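# Carry foam block from desk to recessed far shelf

## Task

Pick up the small foam block lying on the desk and set it straight onto a shelf board (not on top of any carton) in the shelving section at the far end of the aisle that is set back deeper than the neighbouring sections; the robot must not tip over or finish the job leaning.

## Robot and tools

ROBOT. A Hello Robot Stretch 4 with a single arm: an omni-wheel base, a lift running up a mast, an arm that telescopes forward, a wrist (yaw, pitch, roll) and a two-finger gripper. About 1.6 m tall; the base edge lies within 0.23 m of the base origin.

FRAMES. Base frame: origin on the floor below the base centre, x forward, y left, z up, metres. hand_pose is a point between the open fingertips, in the base frame, and may be printed inaccurately. The odometry frame is the base frame as it was at scene start; base_odometry comes from wheel rotation only, so slip looks like travel. Heading is in rad, left positive, -3.142 to 3.142.

MOVE. One action per call. Always pass blocking: false (true or omitted is refused); the call comes back in about 0.5 s while motion continues. An action holds base and/or joints, optionally speeds, pace, contact_limits; or end_of_arm by itself. cameras picks returned images (omitted/null/["all"] = all, [] = none).
- base: a relative offset from where the base last reported itself (or from its actual place if a move was still running). translate_m forward positive, -2 to 2 m; strafe_m left positive, -2 to 2 m; rotate_rad counter-clockwise positive, -3.2 to 3.2 rad. Translate and strafe may be combined for a straight diagonal without turning; rotate goes alone.
- joints: absolute targets, by name. lift_m 0 to 1.2; arm_m 0 to 0.55 (extension); wrist_yaw_rad -1.134 to 4.276 (0 ahead, positive left, 3.14 stowed, over 3.4 may meet the arm); wrist_pitch_rad -1.117 to 4.259 (0 level, 1.57 pointing down); wrist_roll_rad -1.117 to 4.259 (0 fingers level, positive clockwise seen from behind); gripper_m -0.038 to 0.141, the fingertip gap in metres with a fixed error up to 0.015 (at -0.02 or less fingers press together). Done tolerance: 0.004 m or 0.02 rad. Targets outside range are clipped and reported; other out-of-range values refuse the call; unknown keys make it invalid.
- pace: slow, default, fast, max. Base 0.1/0.3/0.4/0.6 m/s and 1/2/3/4 rad/s; lift 0.15/0.3/0.4/0.5 m/s; arm 0.1/0.4/0.6/0.7 m/s; wrist always 1.82 rad/s. A raised lift (above 0.2) slows the base, to 0.3 m/s and 1 rad/s at full height.
- speeds: per-joint top speed replacing pace, up to the max value; gripper excluded.
- contact_limits: 0 (gentlest) to 1, default 0.5, for arm_m, lift_m, translate_m, strafe_m, rotate_rad, each only alongside its own command. A base limit stays in force until the next base action. Even at 0 the arm needs roughly 15 to 40 N to stop; for a soft press use 0 and aim 1 to 3 mm beyond contact. When carrying, keep lift_m's limit at least 0.15 for 1 kg, 0.3 for 2 kg.
- end_of_arm: "enable_torque" repowers wrist or gripper motors that cut out (torque_fault).
Motions start together and may finish at different times. A new move overrides only what it names; unnamed joints may keep pushing toward old targets. Actions last at most 15 s; moves end with time_out after 14 s.

WAIT: seconds 0 to 10, plus cameras; returns early once motion ends. wait(0) shows an "earlier move" line.
STOP: brakes all running motions (status "stopped", they hold and may keep pressing) and re-brakes slack wheels; a "stop:" line tells whether wheels hold. Braking needs space and can drift.
ZOOM_IMAGE: camera plus region [x0, y0, x1, y1] in pixels from the top-left, at most 504 by 504, only for cameras in the latest images.
FINISHED_SCENE: scene number; ends the scene irreversibly. The goal must hold with the robot left alone; a running move is cut short.

If a move or wait is refused, or an uncommanded stop appears, later move, wait and finished_scene calls in that same reply are skipped (not after a merely invalid call). The simulation keeps running while the operator thinks.

RESULTS. The "move" line says done or the worst status. "pictures" lists image order; images may lag the state slightly. Statuses: done, moving, off_target (resting short, maybe still pushing), stopped, contact_stop (blocked, goes slack), time_out (target dropped), limit_stop_at_own_body, limit_stop_at_tilt (lean over 6 degrees; lift, arm, wheels go slack), torque_fault. on_its_own reports unrequested behaviour (slack, holding, off); "held at" is a target, not a reading. lidar_m: 12 distances from base origin in 30-degree sectors, 1st ahead then counter-clockwise (4th left, 7th behind, 10th right); "-" is nothing seen or closer than 0.25 m; it sees 0.15 m up to robot height, misses glass, thin legs, much behind. wrist_depth_mm: 7x7 grid from top-left, 100 to 2000 mm, "-" invalid (far, plain or within 200 mm); shows the robot body. base_tilt in degrees (forward, right), bias up to 3. A gap over 0.1 rad between summed turned_by_wheels and turned_by_imu in one move suggests collision or slip. motor_effort in percent (bracket = peak); servo_current in mA.

CAMERAS. head_camera 420x560 pinhole, head_left_camera and head_right_camera 420x672 fisheye, wrist_camera 616x392 pinhole. Calibration uses OpenCV conventions; T_world_to_cam maps the base frame into the camera frame. Expect small errors, larger for the wrist camera at long reach.

GRIPPING. Command a gap more than 0.015 below the object width; about 0.06 below resists tugs, and squeezing draws the object toward the wrist. The reading and "done" do not prove a grasp; a gripper servo_current rise (target 0.015 or more) does. Fingertips on a surface can jam.

AVOID. Self-contact: gripper over the base with lift under 0.2 (0.45 pointing down); pitch under -0.2 with roll under -0.4 or above 4; yaw+pitch below about -1.1; with the wrist stowed, tilting or rolling. Lift near 0.05 while retracting can hit the base. Tipping: more than 1 kg held with arm_m over 0.2 while driving or turning, especially fast; steady high pushes. Loose items may be nudged by outside forces. Avoid drops, releasing moving items, slams and hard pushes.

Each tool is called after "Emit:" by a JSON object that holds its "fn" and its "kwargs".

## Session

Emit:
{"fn": "move", "kwargs": {"blocking": false}}

Scene clock: 0.00 s.
base_odometry: x=+0.000 y=+0.000 heading=+0.000
turned_by_wheels: +0.000
turned_by_imu: +0.000
base_tilt: forward=+0.4 right=+1.5
lidar_m: 1.23 1.23 1.41 2.40 1.42 1.83 2.96 2.95 1.60 1.35 1.35 1.48
base_status: not commanded
joint_positions: lift_m=+0.140 arm_m=+0.002 wrist_yaw_rad=+3.046 wrist_pitch_rad=+0.002 wrist_roll_rad=+0.000 gripper_m=+0.056
joint_status: not commanded
measured_speeds: all 0
motor_effort: lift_m=+20 arm_m=-4 wheel_0=+0 wheel_1=+0 wheel_2=+0
servo_current: wrist_yaw_rad=33 wrist_pitch_rad=33 wrist_roll_rad=26 gripper_m=46
hand_pose: x=-0.1056 y=+0.1144 z=+0.3181 quat_wxyz=(+0.048, -0.001, +0.000, +0.999) (m; base frame)
wrist_depth_mm: 136 139 - - - - - / 114 140 - - - - - / 123 150 - - - - - / 137 192 - - - - - / - - - - - 1921 - / 1118 1138 196 1008 1078 1205 1205 / 798 723 831 152 759 866 854
pictures: head_camera, head_left_camera, head_right_camera, wrist_camera

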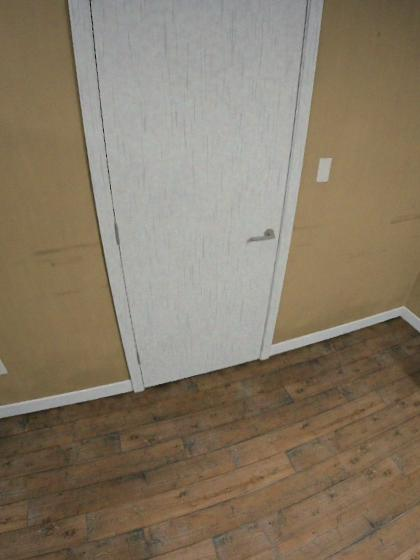

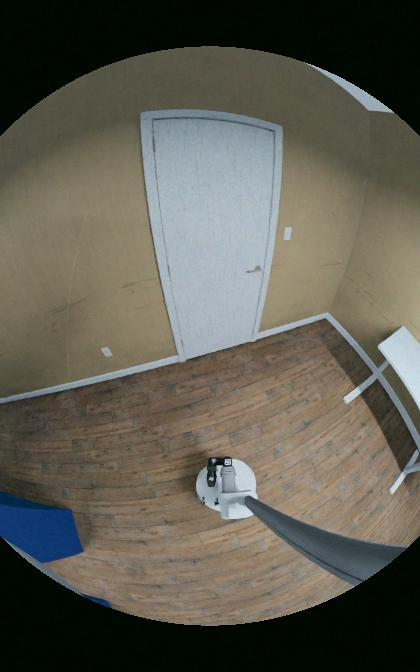

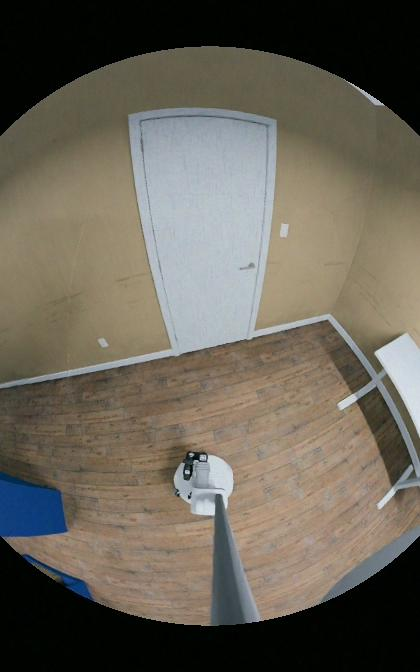

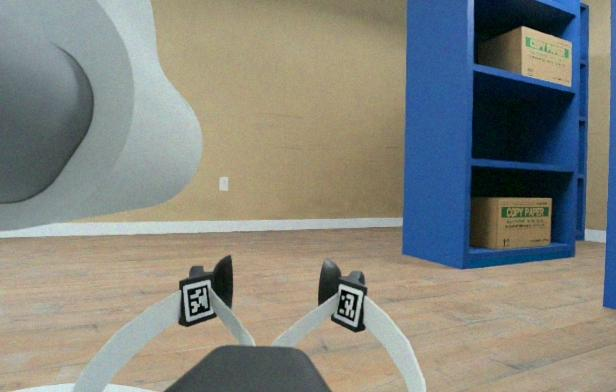

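Emit:
{"fn": "move", "kwargs": {"base": {"rotate_rad": -1.57}, "blocking": false, "cameras": []}}

Emit:
{"fn": "wait", "kwargs": {"seconds": 4}}

Scene clock: 3.90 s.
move: moving
base_odometry: x=+0.000 y=+0.000 heading=-0.261
turned_by_wheels: -0.261
turned_by_imu: -0.258
base_tilt: forward=+0.4 right=+1.4
lidar_m: 1.31 1.22 1.30 1.75 1.42 1.50 2.01 2.94 3.04 1.42 1.32 1.91
base_status: rotate_rad moving
joint_positions: lift_m=+0.140 arm_m=+0.002 wrist_yaw_rad=+3.046 wrist_pitch_rad=+0.002 wrist_roll_rad=+0.000 gripper_m=+0.056
joint_status: not commanded
measured_speeds: translate_m=+0.001 strafe_m=-0.001 rotate_rad=-0.990 lift_m=+0.000 arm_m=+0.000 wrist_yaw_rad=+0.000 wrist_pitch_rad=+0.000 wrist_roll_rad=+0.000
motor_effort: lift_m=+20(20) arm_m=-4(4) wheel_0=+6(7) wheel_1=+7(7) wheel_2=+7(8)
servo_current: wrist_yaw_rad=39(46) wrist_pitch_rad=39(52) wrist_roll_rad=26(33) gripper_m=39(52)
hand_pose: x=-0.1056 y=+0.1144 z=+0.3181 quat_wxyz=(+0.048, -0.001, +0.000, +0.999) (m; base frame)
wrist_depth_mm: 135 140 - - - - - / 113 140 - - - - - / 123 150 - - - - - / 137 192 - - - - - / 1983 - - - - - - / 1118 1138 196 991 1098 1205 1098 / 798 715 831 153 750 866 854
pictures: none
No camera images: "cameras" was empty.

Scene clock: 5.47 s.
earlier move: done
base_odometry: x=+0.000 y=+0.000 heading=-1.570
turned_by_wheels: -1.309
turned_by_imu: -1.293
base_tilt: forward=+0.2 right=+1.4
lidar_m: 1.33 1.34 1.46 1.25 1.24 1.46 2.48 1.41 1.84 2.96 2.93 1.56
base_status: done
joint_positions: lift_m=+0.140 arm_m=+0.002 wrist_yaw_rad=+3.046 wrist_pitch_rad=+0.002 wrist_roll_rad=+0.000 gripper_m=+0.056
joint_status: not commanded
measured_speeds: all 0
motor_effort: lift_m=+20(20) arm_m=-4(4) wheel_0=+3(7) wheel_1=+0(9) wheel_2=+1(8)
servo_current: wrist_yaw_rad=39(46) wrist_pitch_rad=33(52) wrist_roll_rad=26(33) gripper_m=39(52)
hand_pose: x=-0.1056 y=+0.1144 z=+0.3181 quat_wxyz=(+0.048, -0.001, +0.000, +0.999) (m; base frame)
wrist_depth_mm: 136 140 - - - - - / 115 140 - - - - - / 121 153 - - - - - / 138 205 - - - - - / - - - - 1983 - - / 1098 1118 196 1008 1098 1182 1078 / 798 715 831 152 750 854 854
wait: 1.57 of 4 s (the move ended)
pictures: head_camera, head_left_camera, head_right_camera, wrist_camera

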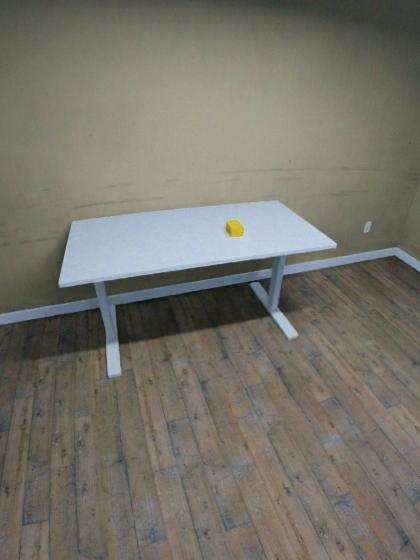

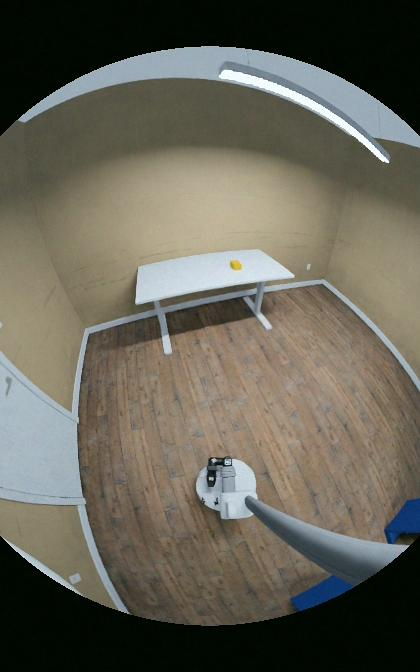

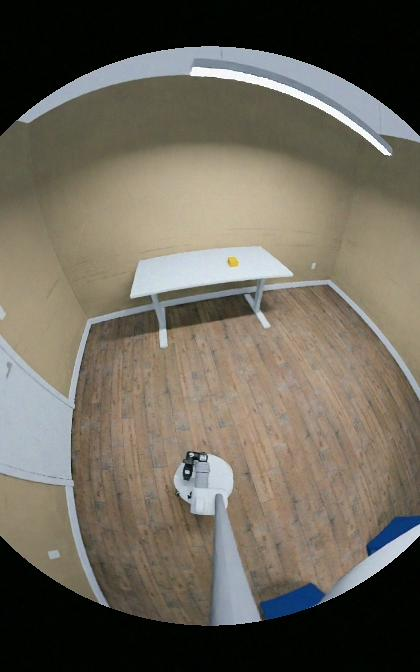

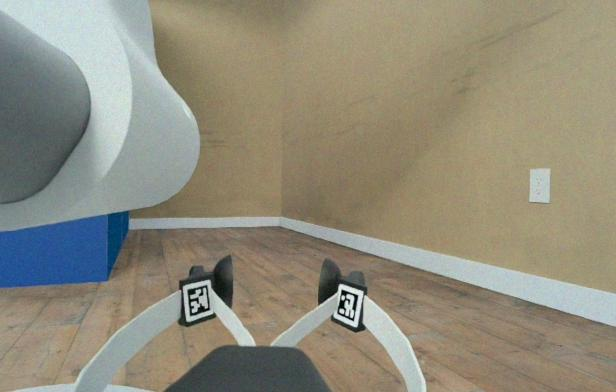

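Emit:
{"fn": "zoom_image", "kwargs": {"camera": "head_camera", "region": [190, 195, 280, 265]}}

Emit:
{"fn": "move", "kwargs": {"joints": {"lift_m": 0.9, "wrist_yaw_rad": 0.0, "gripper_m": 0.13}, "base": {"rotate_rad": 0.25}, "blocking": false, "cameras": []}}

Emit:
{"fn": "wait", "kwargs": {"seconds": 6}}

Scaled by 5.600 from the camera's 420x560 image, which has a finer 1200x1600 frame.

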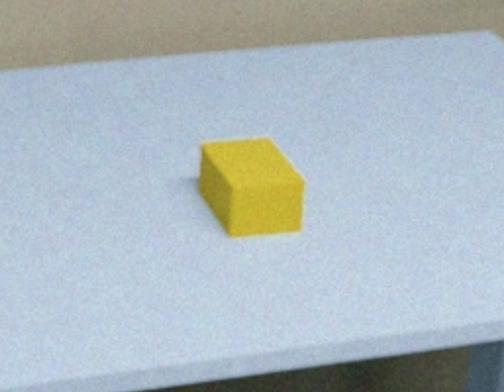

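Scene clock: 25.13 s.
move: moving
base_odometry: x=+0.000 y=+0.000 heading=-1.358
turned_by_wheels: +0.211
turned_by_imu: +0.208
base_tilt: forward=+0.4 right=+1.5
lidar_m: 1.32 1.43 1.33 1.23 1.27 1.69 1.43 1.47 1.89 2.92 3.00 1.44
base_status: rotate_rad moving
joint_positions: lift_m=+0.179 arm_m=+0.002 wrist_yaw_rad=+2.447 wrist_pitch_rad=+0.002 wrist_roll_rad=+0.000 gripper_m=+0.076
joint_status: lift_m moving; wrist_yaw_rad moving; gripper_m moving
measured_speeds: translate_m=-0.001 strafe_m=+0.000 rotate_rad=+0.423 lift_m=+0.149 arm_m=+0.000 wrist_yaw_rad=-1.815 wrist_pitch_rad=+0.000 wrist_roll_rad=+0.000
motor_effort: lift_m=+27(27) arm_m=-4(4) wheel_0=-4(7) wheel_1=-1(6) wheel_2=-2(7)
servo_current: wrist_yaw_rad=111(111) wrist_pitch_rad=46(52) wrist_roll_rad=26(39) gripper_m=98(104)
hand_pose: x=+0.0077 y=+0.2518 z=+0.3570 quat_wxyz=(+0.341, -0.001, +0.000, +0.940) (m; base frame)
wrist_depth_mm: - - - - - - - / - - - - - - - / - - - - - - - / - - - - - - - / - - - 1808 - - - / 1205 1205 198 1255 190 1138 - / 866 750 904 149 809 866 931
pictures: none
No camera images: "cameras" was empty.

Scene clock: 28.43 s.
earlier move: done
base_odometry: x=+0.000 y=+0.000 heading=-1.320
turned_by_wheels: +0.038
turned_by_imu: +0.037
base_tilt: forward=+0.2 right=+1.4
lidar_m: 1.35 1.86 1.29 1.23 1.29 1.74 1.43 1.48 1.97 2.94 3.02 1.42
base_status: done
joint_positions: lift_m=+0.900 arm_m=+0.002 wrist_yaw_rad=+0.003 wrist_pitch_rad=+0.002 wrist_roll_rad=+0.000 gripper_m=+0.130
joint_status: all done
measured_speeds: all 0
motor_effort: lift_m=+24(28) arm_m=-4(4) wheel_0=-3(7) wheel_1=-1(6) wheel_2=+0(7)
servo_current: wrist_yaw_rad=39(124) wrist_pitch_rad=46(52) wrist_roll_rad=26(39) gripper_m=39(104)
hand_pose: x=+0.4619 y=-0.0864 z=+1.0773 quat_wxyz=(+1.000, +0.000, +0.001, +0.002) (m; base frame)
wrist_depth_mm: - - - - - - - / - - - - - - - / - - - - - - - / - - - - - - - / - - - - - - - / - 187 171 - 195 - - / - - - - - - -
wait: 3.30 of 6 s (the move ended)
pictures: head_camera, head_left_camera, head_right_camera, wrist_camera
camera_calibration:
wrist_camera: T_world_to_cam=[[-0.0444966, -0.998062, 0.0434965, -0.135319], [-0.0246502, -0.0424295, -0.998795, 1.13673], [0.998705, -0.0455152, -0.0227145, -0.211109], [0, 0, 0, 1]] pos_world=[0.232835, -0.0964349, 1.13645]

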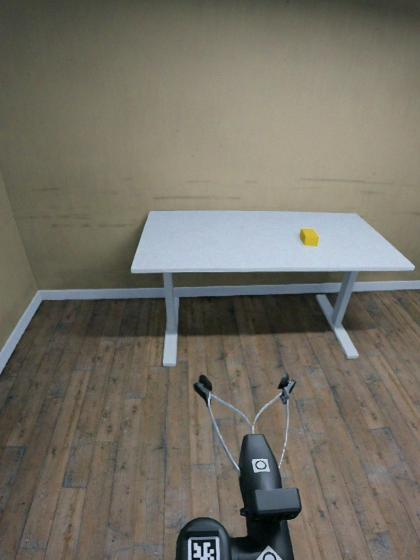

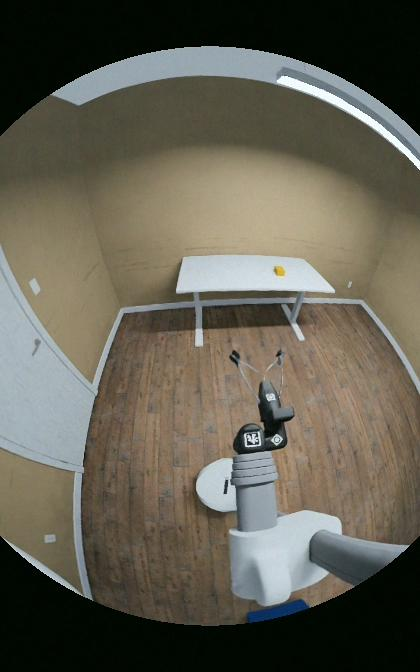

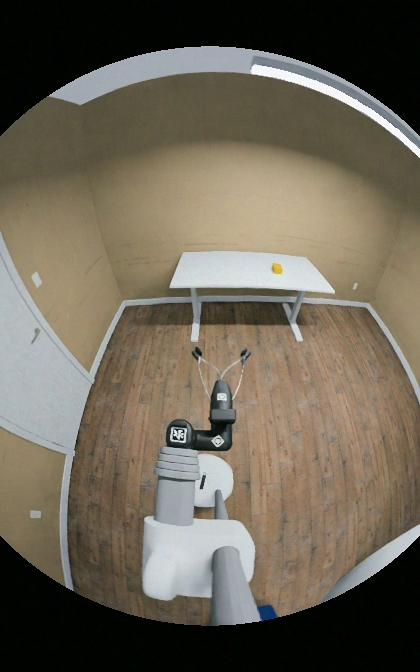

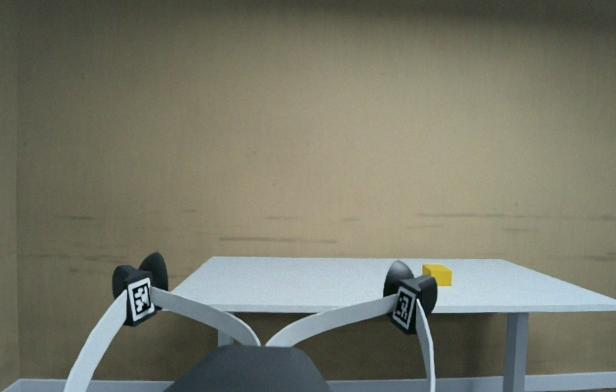

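Emit:
{"fn": "move", "kwargs": {"base": {"translate_m": 0.65, "strafe_m": -0.5}, "blocking": false, "cameras": []}}

Emit:
{"fn": "wait", "kwargs": {"seconds": 6}}

Emit:
{"fn": "zoom_image", "kwargs": {"camera": "head_camera", "region": [150, 150, 350, 350]}}

Scene clock: 38.47 s.
move: moving
base_odometry: x=-0.014 y=-0.032 heading=-1.320
turned_by_wheels: +0.000
turned_by_imu: -0.001
base_tilt: forward=+0.4 right=+1.5
lidar_m: 1.31 1.91 1.34 1.23 1.31 1.79 1.45 1.50 2.00 2.91 3.01 1.40
base_status: translate_m moving; strafe_m moving
joint_positions: lift_m=+0.900 arm_m=+0.002 wrist_yaw_rad=+0.003 wrist_pitch_rad=+0.002 wrist_roll_rad=+0.000 gripper_m=+0.130
joint_status: not commanded
measured_speeds: translate_m=+0.108 strafe_m=-0.082 rotate_rad=+0.007 lift_m=+0.000 arm_m=+0.000 wrist_yaw_rad=+0.000 wrist_pitch_rad=+0.000 wrist_roll_rad=+0.000
motor_effort: lift_m=+24(24) arm_m=-4(4) wheel_0=+10(10) wheel_1=-2(5) wheel_2=-8(9)
servo_current: wrist_yaw_rad=33(46) wrist_pitch_rad=33(59) wrist_roll_rad=26(33) gripper_m=39(52)
hand_pose: x=+0.4619 y=-0.0864 z=+1.0773 quat_wxyz=(+1.000, +0.000, +0.001, +0.002) (m; base frame)
wrist_depth_mm: - - - - - - - / - - - - - - - / - - - - - - - / - - - - - - - / - - - - - - - / - 188 171 - 195 - - / - - - - - 1576 -
pictures: none
No camera images: "cameras" was empty.

Scene clock: 42.10 s.
earlier move: done
base_odometry: x=-0.323 y=-0.754 heading=-1.320
turned_by_wheels: +0.000
turned_by_imu: -0.003
base_tilt: forward=+0.3 right=+1.4
lidar_m: 0.71 0.74 1.04 1.73 1.83 2.45 2.05 2.15 2.55 2.41 2.30 0.75
base_status: done
joint_positions: lift_m=+0.900 arm_m=+0.002 wrist_yaw_rad=+0.003 wrist_pitch_rad=+0.002 wrist_roll_rad=+0.000 gripper_m=+0.130
joint_status: not commanded
measured_speeds: all 0
motor_effort: lift_m=+24(24) arm_m=-4(4) wheel_0=+0(10) wheel_1=-1(6) wheel_2=+0(11)
servo_current: wrist_yaw_rad=33(46) wrist_pitch_rad=46(59) wrist_roll_rad=33(39) gripper_m=39(52)
hand_pose: x=+0.4619 y=-0.0864 z=+1.0773 quat_wxyz=(+1.000, +0.000, +0.001, +0.002) (m; base frame)
wrist_depth_mm: - - - - - - - / - - - - - - - / - - - - - - - / - - - - - - - / - - - - - - - / - 187 171 - 195 - - / - - - - - - -
wait: 3.63 of 6 s (the move ended)
pictures: head_camera, head_left_camera, head_right_camera, wrist_camera
camera_calibration:
wrist_camera: T_world_to_cam=[[-0.0444966, -0.998062, 0.0434965, -0.135324], [-0.0246502, -0.0424295, -0.998795, 1.13673], [0.998705, -0.0455152, -0.0227145, -0.21101], [0, 0, 0, 1]] pos_world=[0.232735, -0.0964349, 1.13645]

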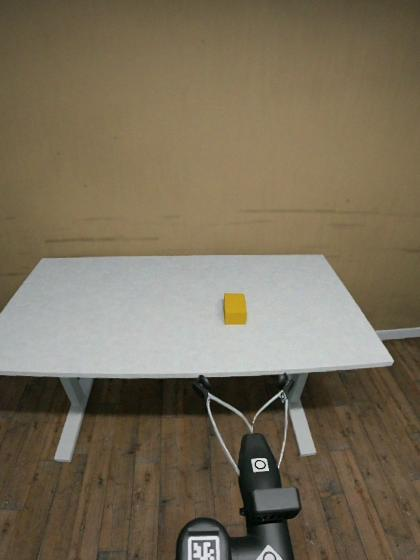

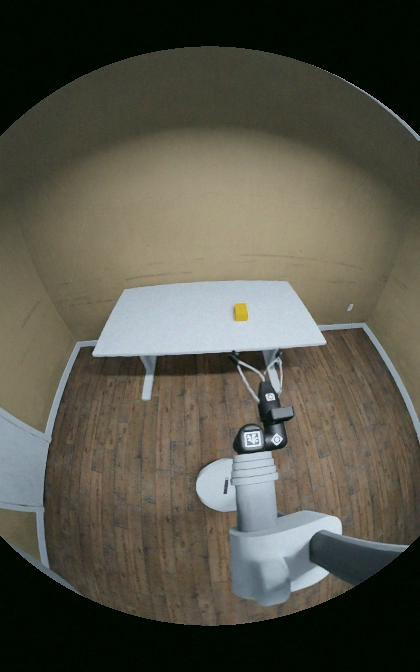

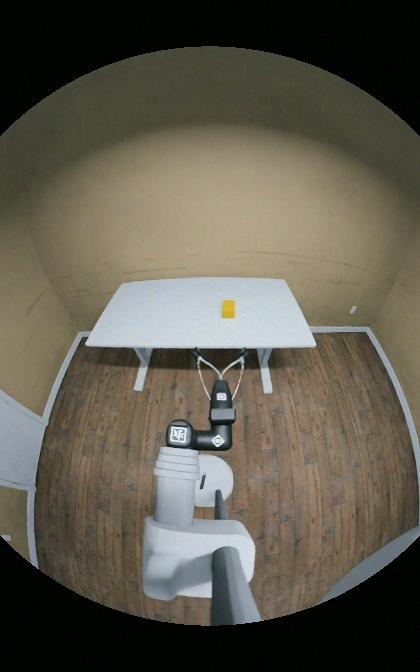

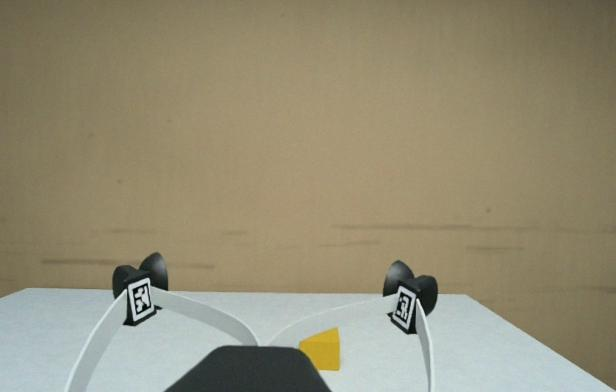

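Scaled by 2.520 from the camera's 420x560 image, which has a finer 1200x1600 frame.

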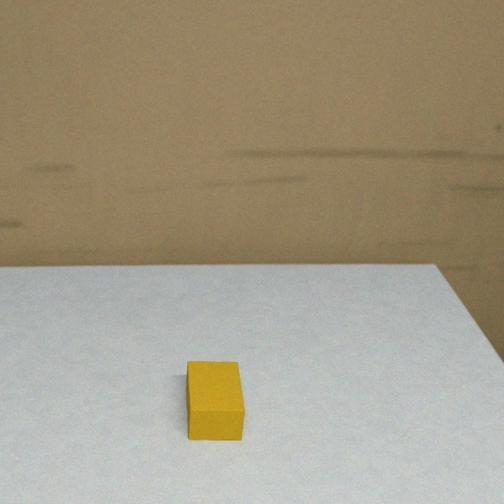

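Emit:
{"fn": "move", "kwargs": {"base": {"translate_m": 0.05, "strafe_m": -0.055}, "joints": {"wrist_pitch_rad": 0.4}, "blocking": false, "cameras": []}}

Emit:
{"fn": "wait", "kwargs": {"seconds": 4, "cameras": ["wrist_camera","head_camera"]}}

Scene clock: 59.80 s.
move: moving
base_odometry: x=-0.341 y=-0.782 heading=-1.320
turned_by_wheels: +0.000
turned_by_imu: -0.001
base_tilt: forward=+0.4 right=+1.4
lidar_m: 0.67 0.70 0.97 1.73 1.87 2.50 2.06 2.15 2.53 2.37 2.22 0.73
base_status: translate_m moving; strafe_m moving
joint_positions: lift_m=+0.900 arm_m=+0.002 wrist_yaw_rad=+0.003 wrist_pitch_rad=+0.396 wrist_roll_rad=+0.000 gripper_m=+0.130
joint_status: wrist_pitch_rad moving
measured_speeds: translate_m=+0.085 strafe_m=-0.094 rotate_rad=+0.002 lift_m=+0.000 arm_m=+0.000 wrist_yaw_rad=+0.000 wrist_pitch_rad=+0.210 wrist_roll_rad=+0.000
motor_effort: lift_m=+24(24) arm_m=-4(4) wheel_0=+9(10) wheel_1=-6(6) wheel_2=-7(8)
servo_current: wrist_yaw_rad=46(46) wrist_pitch_rad=39(85) wrist_roll_rad=20(33) gripper_m=46(52)
hand_pose: x=+0.4395 y=-0.0865 z=+0.9666 quat_wxyz=(+0.980, +0.000, +0.197, +0.002) (m; base frame)
wrist_depth_mm: - - - - - - - / - - - - - - - / - - - - - - - / - - - - - - - / - - - - - - - / - 191 182 - 200 1618 1618 / 1281 1308 1397 - 1430 1397 1430
pictures: none
No camera images: "cameras" was empty.

Scene clock: 60.67 s.
earlier move: done
base_odometry: x=-0.364 y=-0.816 heading=-1.320
turned_by_wheels: +0.000
turned_by_imu: +0.000
base_tilt: forward=+0.3 right=+1.4
lidar_m: 0.65 0.68 0.96 1.80 1.89 2.55 2.13 2.17 2.48 2.36 2.19 0.69
base_status: done
joint_positions: lift_m=+0.900 arm_m=+0.002 wrist_yaw_rad=+0.003 wrist_pitch_rad=+0.399 wrist_roll_rad=+0.000 gripper_m=+0.130
joint_status: all done
measured_speeds: all 0
motor_effort: lift_m=+24(24) arm_m=-4(4) wheel_0=+2(10) wheel_1=-1(6) wheel_2=-2(8)
servo_current: wrist_yaw_rad=39(46) wrist_pitch_rad=39(85) wrist_roll_rad=26(33) gripper_m=46(52)
hand_pose: x=+0.4392 y=-0.0865 z=+0.9657 quat_wxyz=(+0.980, +0.000, +0.198, +0.002) (m; base frame)
wrist_depth_mm: - - - - - - - / - - - - - - - / - - - - - - - / - - - - - - - / - - - - - - - / - 192 182 - 200 1576 1618 / 1229 1281 1397 - - 1366 1397
wait: 0.87 of 4 s (the move ended)
pictures: head_camera, wrist_camera
camera_calibration:
wrist_camera: T_world_to_cam=[[-0.0239364, -0.997992, 0.0586405, -0.155165], [-0.409356, -0.0437299, -0.911326, 1.10904], [0.912061, -0.0458187, -0.407487, 0.218664], [0, 0, 0, 1]] pos_world=[0.250843, -0.0963359, 1.1089]

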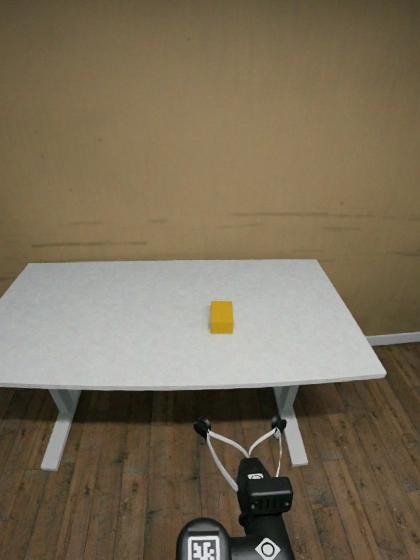

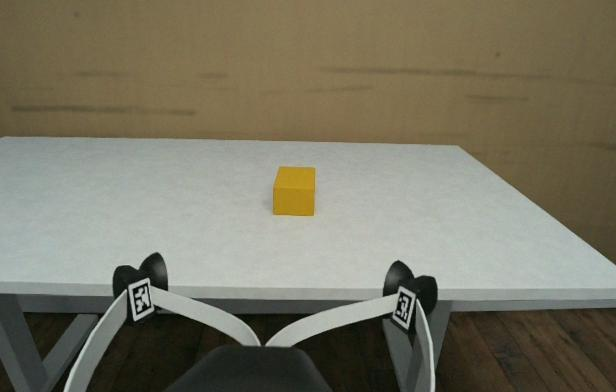

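Emit:
{"fn": "move", "kwargs": {"base": {"translate_m": 0.15, "strafe_m": -0.015}, "joints": {"arm_m": 0.18, "lift_m": 0.82}, "blocking": false, "cameras": []}}

Emit:
{"fn": "wait", "kwargs": {"seconds": 4, "cameras": ["wrist_camera","head_camera"]}}

Scene clock: 74.53 s.
move: moving
base_odometry: x=-0.359 y=-0.848 heading=-1.320
turned_by_wheels: +0.000
turned_by_imu: -0.001
base_tilt: forward=+0.2 right=+1.4
lidar_m: 0.60 0.63 0.87 1.80 1.90 2.54 2.13 2.22 2.49 2.35 2.11 0.67
base_status: translate_m moving; strafe_m moving
joint_positions: lift_m=+0.861 arm_m=+0.054 wrist_yaw_rad=+0.003 wrist_pitch_rad=+0.400 wrist_roll_rad=+0.000 gripper_m=+0.130
joint_status: lift_m moving; arm_m moving
measured_speeds: translate_m=+0.123 strafe_m=-0.014 rotate_rad=-0.001 lift_m=-0.149 arm_m=+0.198 wrist_yaw_rad=+0.000 wrist_pitch_rad=+0.000 wrist_roll_rad=+0.000
motor_effort: lift_m=+13(21) arm_m=+6(9) wheel_0=+7(8) wheel_1=+5(6) wheel_2=-10(11)
servo_current: wrist_yaw_rad=39(39) wrist_pitch_rad=46(52) wrist_roll_rad=20(33) gripper_m=46(59)
hand_pose: x=+0.4913 y=-0.0866 z=+0.9272 quat_wxyz=(+0.980, +0.000, +0.198, +0.002) (m; base frame)
wrist_depth_mm: - - - - - - - / - - - - - - - / - - - - - - - / - - - 647 - - - / - - - - - - - / - 191 177 - 199 1537 1537 / 1281 1229 1336 - - 1336 1397
pictures: none
No camera images: "cameras" was empty.

Scene clock: 75.87 s.
earlier move: done
base_odometry: x=-0.341 y=-0.965 heading=-1.320
turned_by_wheels: +0.000
turned_by_imu: +0.000
base_tilt: forward=+0.4 right=+1.3
lidar_m: 0.53 0.55 0.75 1.80 1.92 2.57 2.24 2.32 2.45 2.32 0.74 0.56
base_status: done
joint_positions: lift_m=+0.820 arm_m=+0.180 wrist_yaw_rad=+0.003 wrist_pitch_rad=+0.400 wrist_roll_rad=+0.000 gripper_m=+0.130
joint_status: all done
measured_speeds: all 0
motor_effort: lift_m=+14(21) arm_m=+6(10) wheel_0=+2(8) wheel_1=+2(6) wheel_2=+1(11)
servo_current: wrist_yaw_rad=33(46) wrist_pitch_rad=39(52) wrist_roll_rad=26(33) gripper_m=52(59)
hand_pose: x=+0.6166 y=-0.0866 z=+0.8864 quat_wxyz=(+0.980, +0.000, +0.198, +0.002) (m; base frame)
wrist_depth_mm: - - - - - - - / - - - - - - - / - - - - - - - / - - - 452 - - - / - - 397 394 - - - / - 188 171 - 195 - - / - - - - - - -
wait: 1.33 of 4 s (the move ended)
pictures: head_camera, wrist_camera
camera_calibration:
wrist_camera: T_world_to_cam=[[-0.0242376, -0.997983, 0.0586762, -0.146178], [-0.409571, -0.0436288, -0.911235, 1.10953], [0.911956, -0.0461182, -0.407687, 0.0247215], [0, 0, 0, 1]] pos_world=[0.428343, -0.0963354, 1.0297]

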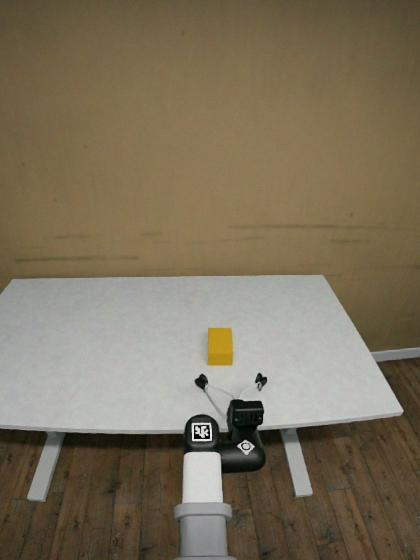

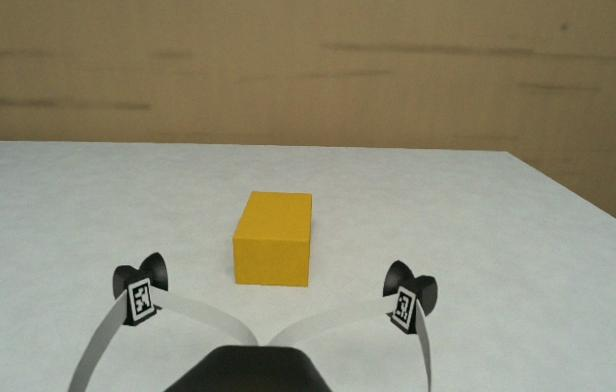

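Emit:
{"fn": "move", "kwargs": {"base": {"strafe_m": 0.01}, "joints": {"lift_m": 0.766}, "blocking": false, "cameras": []}}

Emit:
{"fn": "wait", "kwargs": {"seconds": 2, "cameras": []}}

Emit:
{"fn": "move", "kwargs": {"joints": {"arm_m": 0.375}, "blocking": false, "contact_limits": {"arm_m": 0.2}, "cameras": []}}

Emit:
{"fn": "wait", "kwargs": {"seconds": 3, "cameras": ["wrist_camera","head_camera"]}}

Scene clock: 86.97 s.
move: moving
base_odometry: x=-0.332 y=-0.962 heading=-1.320
turned_by_wheels: +0.000
turned_by_imu: -0.001
base_tilt: forward=+0.2 right=+1.3
lidar_m: 0.50 0.54 0.75 1.79 1.90 2.56 2.27 2.33 2.49 2.35 0.77 0.54
base_status: strafe_m moving
joint_positions: lift_m=+0.783 arm_m=+0.180 wrist_yaw_rad=+0.003 wrist_pitch_rad=+0.400 wrist_roll_rad=+0.000 gripper_m=+0.130
joint_status: lift_m moving
measured_speeds: translate_m=+0.000 strafe_m=+0.000 rotate_rad=+0.000 lift_m=-0.106 arm_m=+0.000 wrist_yaw_rad=+0.000 wrist_pitch_rad=+0.000 wrist_roll_rad=+0.000
motor_effort: lift_m=+13(15) arm_m=+6(6) wheel_0=-2(8) wheel_1=+0(10) wheel_2=-1(1)
servo_current: wrist_yaw_rad=39(46) wrist_pitch_rad=46(46) wrist_roll_rad=26(33) gripper_m=46(52)
hand_pose: x=+0.6166 y=-0.0866 z=+0.8495 quat_wxyz=(+0.980, +0.000, +0.198, +0.002) (m; base frame)
wrist_depth_mm: - - - - - - - / - - - - - - - / - - - - - - - / - - - 402 - - - / - - - 384 - - - / - 188 171 - 195 - - / - - - - - - -
pictures: none
No camera images: "cameras" was empty.

Scene clock: 87.60 s.
earlier move: done
base_odometry: x=-0.332 y=-0.962 heading=-1.320
turned_by_wheels: +0.000
turned_by_imu: +0.000
base_tilt: forward=+0.5 right=+1.5
lidar_m: 0.52 0.52 0.71 1.79 1.92 2.56 2.29 2.31 2.47 2.34 0.77 0.55
base_status: done
joint_positions: lift_m=+0.766 arm_m=+0.180 wrist_yaw_rad=+0.003 wrist_pitch_rad=+0.400 wrist_roll_rad=+0.000 gripper_m=+0.130
joint_status: all done
measured_speeds: all 0
motor_effort: lift_m=+14(15) arm_m=+6(6) wheel_0=-2(8) wheel_1=+0(10) wheel_2=+0(1)
servo_current: wrist_yaw_rad=33(46) wrist_pitch_rad=52(52) wrist_roll_rad=26(33) gripper_m=52(52)
hand_pose: x=+0.6166 y=-0.0866 z=+0.8325 quat_wxyz=(+0.980, +0.000, +0.198, +0.002) (m; base frame)
wrist_depth_mm: - - - - - - - / - - - - - - - / - - - - - - - / - - 373 375 - - - / - - - - - - - / - 189 171 - 195 - - / - - - - - - -
wait: 0.63 of 2 s (the move ended)
pictures: none
No camera images: "cameras" was empty.

Scene clock: 88.10 s.
move: moving
base_odometry: x=-0.332 y=-0.962 heading=-1.320
turned_by_wheels: +0.000
turned_by_imu: +0.000
base_tilt: forward=+0.2 right=+1.4
lidar_m: 0.51 0.53 0.75 1.82 1.90 2.54 2.28 2.31 2.47 2.34 0.73 0.54
base_status: not commanded
joint_positions: lift_m=+0.766 arm_m=+0.232 wrist_yaw_rad=+0.003 wrist_pitch_rad=+0.400 wrist_roll_rad=+0.000 gripper_m=+0.130
joint_status: arm_m moving
measured_speeds: translate_m=+0.000 strafe_m=+0.000 rotate_rad=+0.000 lift_m=+0.000 arm_m=+0.198 wrist_yaw_rad=+0.000 wrist_pitch_rad=+0.000 wrist_roll_rad=+0.000
motor_effort: lift_m=+14(14) arm_m=+9(9) wheel_0=-2(2) wheel_1=+0(1) wheel_2=+0(0)
servo_current: wrist_yaw_rad=39(46) wrist_pitch_rad=46(52) wrist_roll_rad=26(33) gripper_m=46(59)
contact_limits: arm_m 0.2
hand_pose: x=+0.6691 y=-0.0866 z=+0.8325 quat_wxyz=(+0.980, +0.000, +0.198, +0.002) (m; base frame)
wrist_depth_mm: - - - - - - - / - - - - - - - / - - - - - - - / - - 349 351 - - - / - - 334 330 - - - / - 187 171 - 196 - - / - - - - - - -
pictures: none
No camera images: "cameras" was empty.

Scene clock: 89.27 s.
earlier move: done
base_odometry: x=-0.332 y=-0.962 heading=-1.320
turned_by_wheels: +0.000
turned_by_imu: +0.000
base_tilt: forward=+0.5 right=+1.4
lidar_m: 0.53 0.54 0.74 1.80 1.90 2.56 2.26 2.31 2.49 2.35 0.77 0.53
base_status: not commanded
joint_positions: lift_m=+0.766 arm_m=+0.375 wrist_yaw_rad=+0.003 wrist_pitch_rad=+0.400 wrist_roll_rad=+0.000 gripper_m=+0.130
joint_status: all done
measured_speeds: all 0
motor_effort: lift_m=+14(14) arm_m=+6(10) wheel_0=-2(2) wheel_1=+0(1) wheel_2=+0(0)
servo_current: wrist_yaw_rad=39(46) wrist_pitch_rad=46(65) wrist_roll_rad=26(39) gripper_m=46(59)
contact_limits: arm_m 0.2
hand_pose: x=+0.8116 y=-0.0866 z=+0.8325 quat_wxyz=(+0.980, +0.000, +0.198, +0.002) (m; base frame)
wrist_depth_mm: - - - - - - - / - - - - - - - / - - - - - - - / - - - - - - - / - - 260 252 - - - / - 189 193 211 196 - - / - - 186 133 - - -
wait: 1.17 of 3 s (the move ended)
pictures: head_camera, wrist_camera
camera_calibration:
wrist_camera: T_world_to_cam=[[-0.0242376, -0.997983, 0.0586762, -0.138283], [-0.409571, -0.0436288, -0.911235, 1.14019], [0.911956, -0.0461182, -0.407687, -0.175125], [0, 0, 0, 1]] pos_world=[0.623343, -0.0963354, 0.975698]

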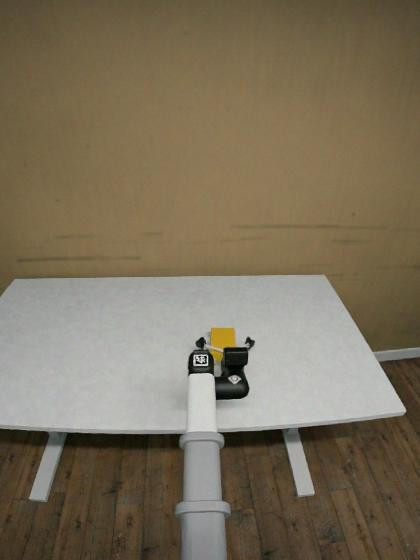

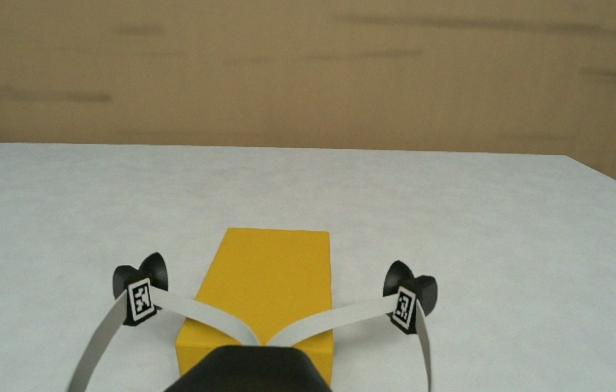

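Emit:
{"fn": "move", "kwargs": {"joints": {"gripper_m": 0.025}, "blocking": false, "cameras": []}}

Emit:
{"fn": "wait", "kwargs": {"seconds": 2, "cameras": []}}

Emit:
{"fn": "move", "kwargs": {"joints": {"lift_m": 0.9}, "blocking": false, "cameras": []}}

Emit:
{"fn": "wait", "kwargs": {"seconds": 2, "cameras": ["wrist_camera","head_camera"]}}

Scene clock: 96.30 s.
move: moving
base_odometry: x=-0.332 y=-0.962 heading=-1.320
turned_by_wheels: +0.000
turned_by_imu: -0.001
base_tilt: forward=+0.3 right=+1.4
lidar_m: 0.50 0.54 0.73 1.82 1.86 2.58 2.26 2.31 2.50 2.35 0.77 0.55
base_status: not commanded
joint_positions: lift_m=+0.766 arm_m=+0.375 wrist_yaw_rad=+0.003 wrist_pitch_rad=+0.400 wrist_roll_rad=+0.000 gripper_m=+0.116
joint_status: gripper_m moving
measured_speeds: all 0
motor_effort: lift_m=+14(14) arm_m=+6(6) wheel_0=-2(2) wheel_1=+0(1) wheel_2=+0(0)
servo_current: wrist_yaw_rad=33(39) wrist_pitch_rad=39(52) wrist_roll_rad=26(33) gripper_m=72(85)
contact_limits: arm_m 0.2
hand_pose: x=+0.8116 y=-0.0866 z=+0.8325 quat_wxyz=(+0.980, +0.000, +0.198, +0.002) (m; base frame)
wrist_depth_mm: - - - - - - - / - - - - - - - / - - - - - - - / - - - - - - - / - - 260 253 - - - / - 185 200 211 193 - - / - - 186 - - - -
pictures: none
No camera images: "cameras" was empty.

Scene clock: 97.73 s.
earlier move: done
base_odometry: x=-0.332 y=-0.962 heading=-1.320
turned_by_wheels: +0.000
turned_by_imu: +0.000
base_tilt: forward=+0.4 right=+1.2
lidar_m: 0.52 0.56 0.74 1.82 1.93 2.56 2.27 2.32 2.46 2.35 0.77 0.53
base_status: not commanded
joint_positions: lift_m=+0.766 arm_m=+0.375 wrist_yaw_rad=+0.003 wrist_pitch_rad=+0.400 wrist_roll_rad=+0.000 gripper_m=+0.026
joint_status: all done
measured_speeds: all 0
motor_effort: lift_m=+14(14) arm_m=+6(7) wheel_0=-2(2) wheel_1=+0(1) wheel_2=+0(0)
servo_current: wrist_yaw_rad=39(46) wrist_pitch_rad=46(52) wrist_roll_rad=26(33) gripper_m=124(241)
contact_limits: arm_m 0.2
hand_pose: x=+0.8116 y=-0.0866 z=+0.8324 quat_wxyz=(+0.980, +0.000, +0.199, +0.002) (m; base frame)
wrist_depth_mm: - - - - - - - / - - - - - - - / - - - - - - - / - - - - - - - / - - 236 240 - - - / - 176 200 202 183 - - / - - 168 170 - - -
wait: 1.43 of 2 s (the move ended)
pictures: none
No camera images: "cameras" was empty.

Scene clock: 98.23 s.
move: moving
base_odometry: x=-0.332 y=-0.962 heading=-1.320
turned_by_wheels: +0.000
turned_by_imu: +0.000
base_tilt: forward=+0.5 right=+1.4
lidar_m: 0.53 0.53 0.73 1.81 1.91 2.55 2.26 2.32 2.49 2.34 0.77 0.55
base_status: not commanded
joint_positions: lift_m=+0.805 arm_m=+0.375 wrist_yaw_rad=+0.003 wrist_pitch_rad=+0.400 wrist_roll_rad=+0.000 gripper_m=+0.026
joint_status: lift_m moving
measured_speeds: translate_m=+0.000 strafe_m=+0.000 rotate_rad=+0.000 lift_m=+0.149 arm_m=+0.000 wrist_yaw_rad=+0.000 wrist_pitch_rad=+0.000 wrist_roll_rad=+0.000
motor_effort: lift_m=+25(27) arm_m=+6(6) wheel_0=-2(2) wheel_1=+0(1) wheel_2=+0(0)
servo_current: wrist_yaw_rad=39(39) wrist_pitch_rad=39(52) wrist_roll_rad=26(33) gripper_m=117(124)
contact_limits: arm_m 0.2
hand_pose: x=+0.8116 y=-0.0866 z=+0.8707 quat_wxyz=(+0.980, +0.000, +0.199, +0.002) (m; base frame)
wrist_depth_mm: - - - - - - - / - - - - - - - / - - - - - - - / - - - - - - - / - - 236 239 - - - / - 176 199 202 183 - - / - - 167 170 - - -
pictures: none
No camera images: "cameras" was empty.

Scene clock: 99.37 s.
earlier move: done
base_odometry: x=-0.332 y=-0.962 heading=-1.320
turned_by_wheels: +0.000
turned_by_imu: +0.000
base_tilt: forward=+0.3 right=+1.4
lidar_m: 0.50 0.53 0.73 1.81 1.88 2.59 2.28 2.32 2.49 2.34 0.78 0.54
base_status: not commanded
joint_positions: lift_m=+0.900 arm_m=+0.375 wrist_yaw_rad=+0.003 wrist_pitch_rad=+0.400 wrist_roll_rad=+0.000 gripper_m=+0.026
joint_status: all done
measured_speeds: all 0
motor_effort: lift_m=+24(27) arm_m=+6(6) wheel_0=-2(2) wheel_1=+0(1) wheel_2=+0(0)
servo_current: wrist_yaw_rad=33(46) wrist_pitch_rad=46(52) wrist_roll_rad=26(39) gripper_m=111(130)
contact_limits: arm_m 0.2
hand_pose: x=+0.8116 y=-0.0866 z=+0.9655 quat_wxyz=(+0.980, +0.000, +0.199, +0.002) (m; base frame)
wrist_depth_mm: - - - - - - - / - - - - - - - / - - - - - - - / - - - - - - - / - - 236 239 - - - / - 176 199 202 183 - - / - - 168 170 - - -
wait: 1.13 of 2 s (the move ended)
pictures: head_camera, wrist_camera
camera_calibration:
wrist_camera: T_world_to_cam=[[-0.0242188, -0.997983, 0.0586824, -0.146111], [-0.409858, -0.0436276, -0.911106, 1.26151], [0.911828, -0.0461173, -0.407974, -0.120463], [0, 0, 0, 1]] pos_world=[0.623343, -0.0963354, 1.1088]

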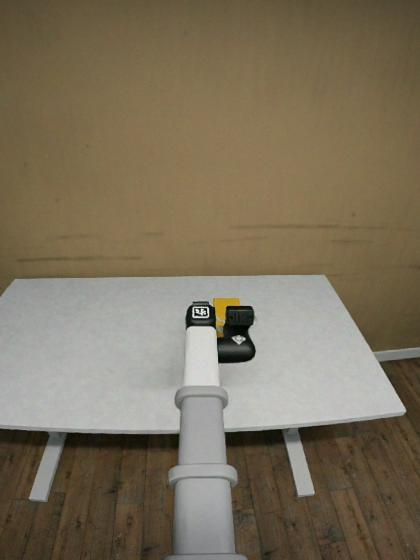

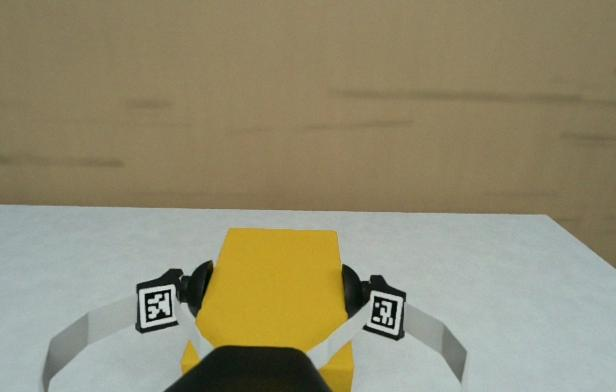

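Emit:
{"fn": "move", "kwargs": {"base": {"translate_m": -0.75}, "joints": {"arm_m": 0.02, "lift_m": 0.85}, "blocking": false, "cameras": []}}

Emit:
{"fn": "wait", "kwargs": {"seconds": 5, "cameras": []}}

Emit:
{"fn": "move", "kwargs": {"base": {"rotate_rad": 2.7}, "joints": {"lift_m": 0.7}, "blocking": false, "cameras": []}}

Emit:
{"fn": "wait", "kwargs": {"seconds": 5}}

Scene clock: 106.40 s.
move: moving
base_odometry: x=-0.340 y=-0.931 heading=-1.320
turned_by_wheels: +0.000
turned_by_imu: -0.001
base_tilt: forward=+0.2 right=+1.3
lidar_m: 0.56 0.58 0.79 1.79 1.89 2.54 2.24 2.29 2.47 2.34 0.82 0.57
base_status: translate_m moving
joint_positions: lift_m=+0.864 arm_m=+0.323 wrist_yaw_rad=+0.003 wrist_pitch_rad=+0.400 wrist_roll_rad=+0.000 gripper_m=+0.026
joint_status: lift_m moving; arm_m moving
measured_speeds: translate_m=-0.124 strafe_m=+0.001 rotate_rad=+0.001 lift_m=-0.096 arm_m=-0.198 wrist_yaw_rad=+0.000 wrist_pitch_rad=+0.000 wrist_roll_rad=+0.000
motor_effort: lift_m=+14(23) arm_m=-8(9) wheel_0=-7(7) wheel_1=-6(6) wheel_2=+9(10)
servo_current: wrist_yaw_rad=33(46) wrist_pitch_rad=39(39) wrist_roll_rad=26(33) gripper_m=117(124)
hand_pose: x=+0.7596 y=-0.0866 z=+0.9303 quat_wxyz=(+0.980, +0.000, +0.199, +0.002) (m; base frame)
wrist_depth_mm: - - - - - - - / - - - - - - - / - - - - - - - / - - - - - - - / - - 247 239 - - - / - 177 200 202 183 - - / - - 168 170 - - -
pictures: none
No camera images: "cameras" was empty.

Scene clock: 109.87 s.
earlier move: done
base_odometry: x=-0.518 y=-0.236 heading=-1.320
turned_by_wheels: +0.000
turned_by_imu: +0.000
base_tilt: forward=+0.3 right=+1.4
lidar_m: 1.25 1.30 1.87 1.78 1.91 2.52 1.53 1.65 2.52 2.38 2.46 1.33
base_status: done
joint_positions: lift_m=+0.850 arm_m=+0.020 wrist_yaw_rad=+0.003 wrist_pitch_rad=+0.400 wrist_roll_rad=+0.000 gripper_m=+0.026
joint_status: all done
measured_speeds: all 0
motor_effort: lift_m=+15(23) arm_m=-6(11) wheel_0=-3(8) wheel_1=+0(8) wheel_2=-1(11)
servo_current: wrist_yaw_rad=39(52) wrist_pitch_rad=59(59) wrist_roll_rad=26(33) gripper_m=124(124)
hand_pose: x=+0.4570 y=-0.0866 z=+0.9163 quat_wxyz=(+0.980, +0.000, +0.199, +0.002) (m; base frame)
wrist_depth_mm: - - - - - - - / - - - - - - - / - - - - - - - / - - - - - - - / 1863 1863 272 250 1983 - 1983 / 1537 179 199 202 183 1708 1618 / 1229 1255 173 169 1308 1229 1366
wait: 3.47 of 5 s (the move ended)
pictures: none
No camera images: "cameras" was empty.

Scene clock: 110.37 s.
move: moving
base_odometry: x=-0.518 y=-0.236 heading=-1.059
turned_by_wheels: +0.261
turned_by_imu: +0.257
base_tilt: forward=+0.4 right=+1.3
lidar_m: 1.23 1.47 1.80 1.79 2.10 1.51 1.55 1.70 2.38 2.39 2.46 1.26
base_status: rotate_rad moving
joint_positions: lift_m=+0.811 arm_m=+0.020 wrist_yaw_rad=+0.003 wrist_pitch_rad=+0.400 wrist_roll_rad=+0.000 gripper_m=+0.026
joint_status: lift_m moving
measured_speeds: translate_m=+0.001 strafe_m=+0.001 rotate_rad=+0.992 lift_m=-0.149 arm_m=+0.000 wrist_yaw_rad=+0.000 wrist_pitch_rad=+0.000 wrist_roll_rad=+0.000
motor_effort: lift_m=+13(14) arm_m=-6(6) wheel_0=-6(8) wheel_1=-6(7) wheel_2=-7(7)
servo_current: wrist_yaw_rad=46(52) wrist_pitch_rad=33(46) wrist_roll_rad=26(33) gripper_m=104(124)
hand_pose: x=+0.4570 y=-0.0866 z=+0.8771 quat_wxyz=(+0.980, +0.000, +0.199, +0.002) (m; base frame)
wrist_depth_mm: - - - - - - - / - - - - - - - / - - - - - - - / - - - - - - - / 1808 1863 258 249 1921 1808 1863 / 1430 181 199 202 183 1661 1537 / 1229 1229 173 170 1281 1182 1308
pictures: none
No camera images: "cameras" was empty.

Scene clock: 112.50 s.
earlier move: done
base_odometry: x=-0.518 y=-0.236 heading=+1.380
turned_by_wheels: +2.438
turned_by_imu: +2.407
base_tilt: forward=+0.3 right=+1.4
lidar_m: 1.54 1.50 1.63 2.50 2.39 2.51 1.28 1.25 1.34 1.85 1.79 1.90
base_status: done
joint_positions: lift_m=+0.700 arm_m=+0.020 wrist_yaw_rad=+0.003 wrist_pitch_rad=+0.400 wrist_roll_rad=+0.000 gripper_m=+0.026
joint_status: all done
measured_speeds: all 0
motor_effort: lift_m=+14(15) arm_m=-6(6) wheel_0=-3(9) wheel_1=+0(8) wheel_2=-2(9)
servo_current: wrist_yaw_rad=39(52) wrist_pitch_rad=39(52) wrist_roll_rad=33(33) gripper_m=117(130)
hand_pose: x=+0.4570 y=-0.0866 z=+0.7663 quat_wxyz=(+0.980, +0.000, +0.199, +0.002) (m; base frame)
wrist_depth_mm: - - - - - - - / - - - - - - - / - - - - - - - / - - - - - - - / 1661 - 248 249 1708 1756 1576 / 1281 181 199 202 183 1430 1366 / 1060 1098 173 170 1118 1042 1160
wait: 2.13 of 5 s (the move ended)
pictures: head_camera, head_left_camera, head_right_camera, wrist_camera
camera_calibration:
wrist_camera: T_world_to_cam=[[-0.0242119, -0.997983, 0.0586871, -0.143014], [-0.409978, -0.0436286, -0.911051, 0.934708], [0.911774, -0.0461187, -0.408094, 0.121635], [0, 0, 0, 1]] pos_world=[0.268843, -0.0963354, 0.909598]

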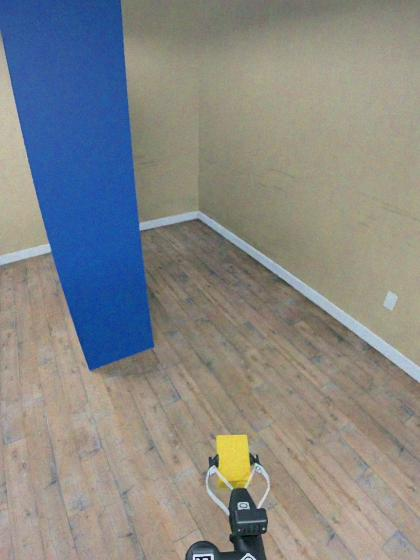

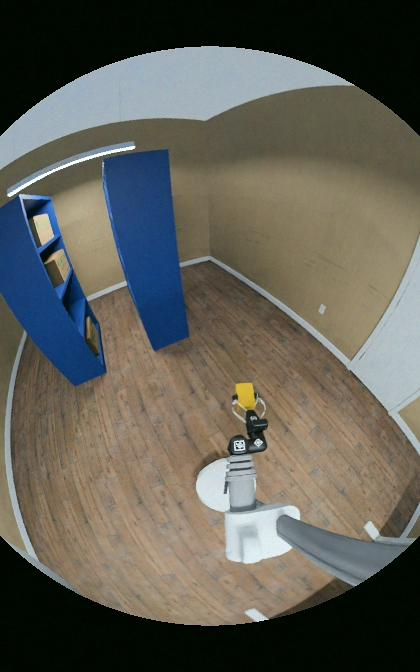

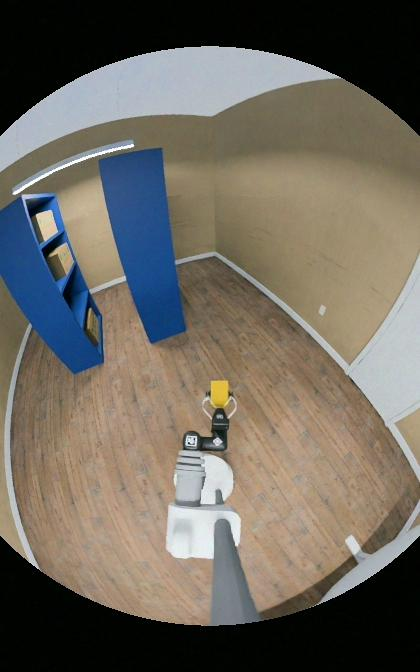

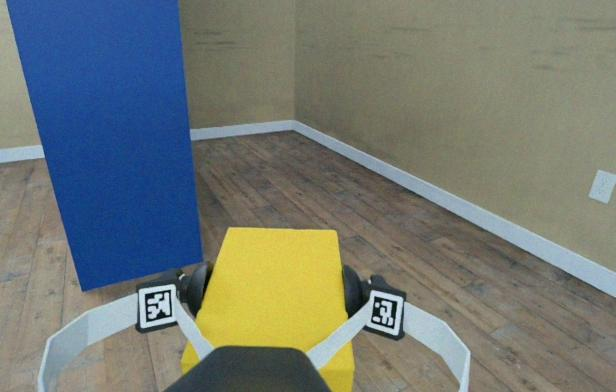

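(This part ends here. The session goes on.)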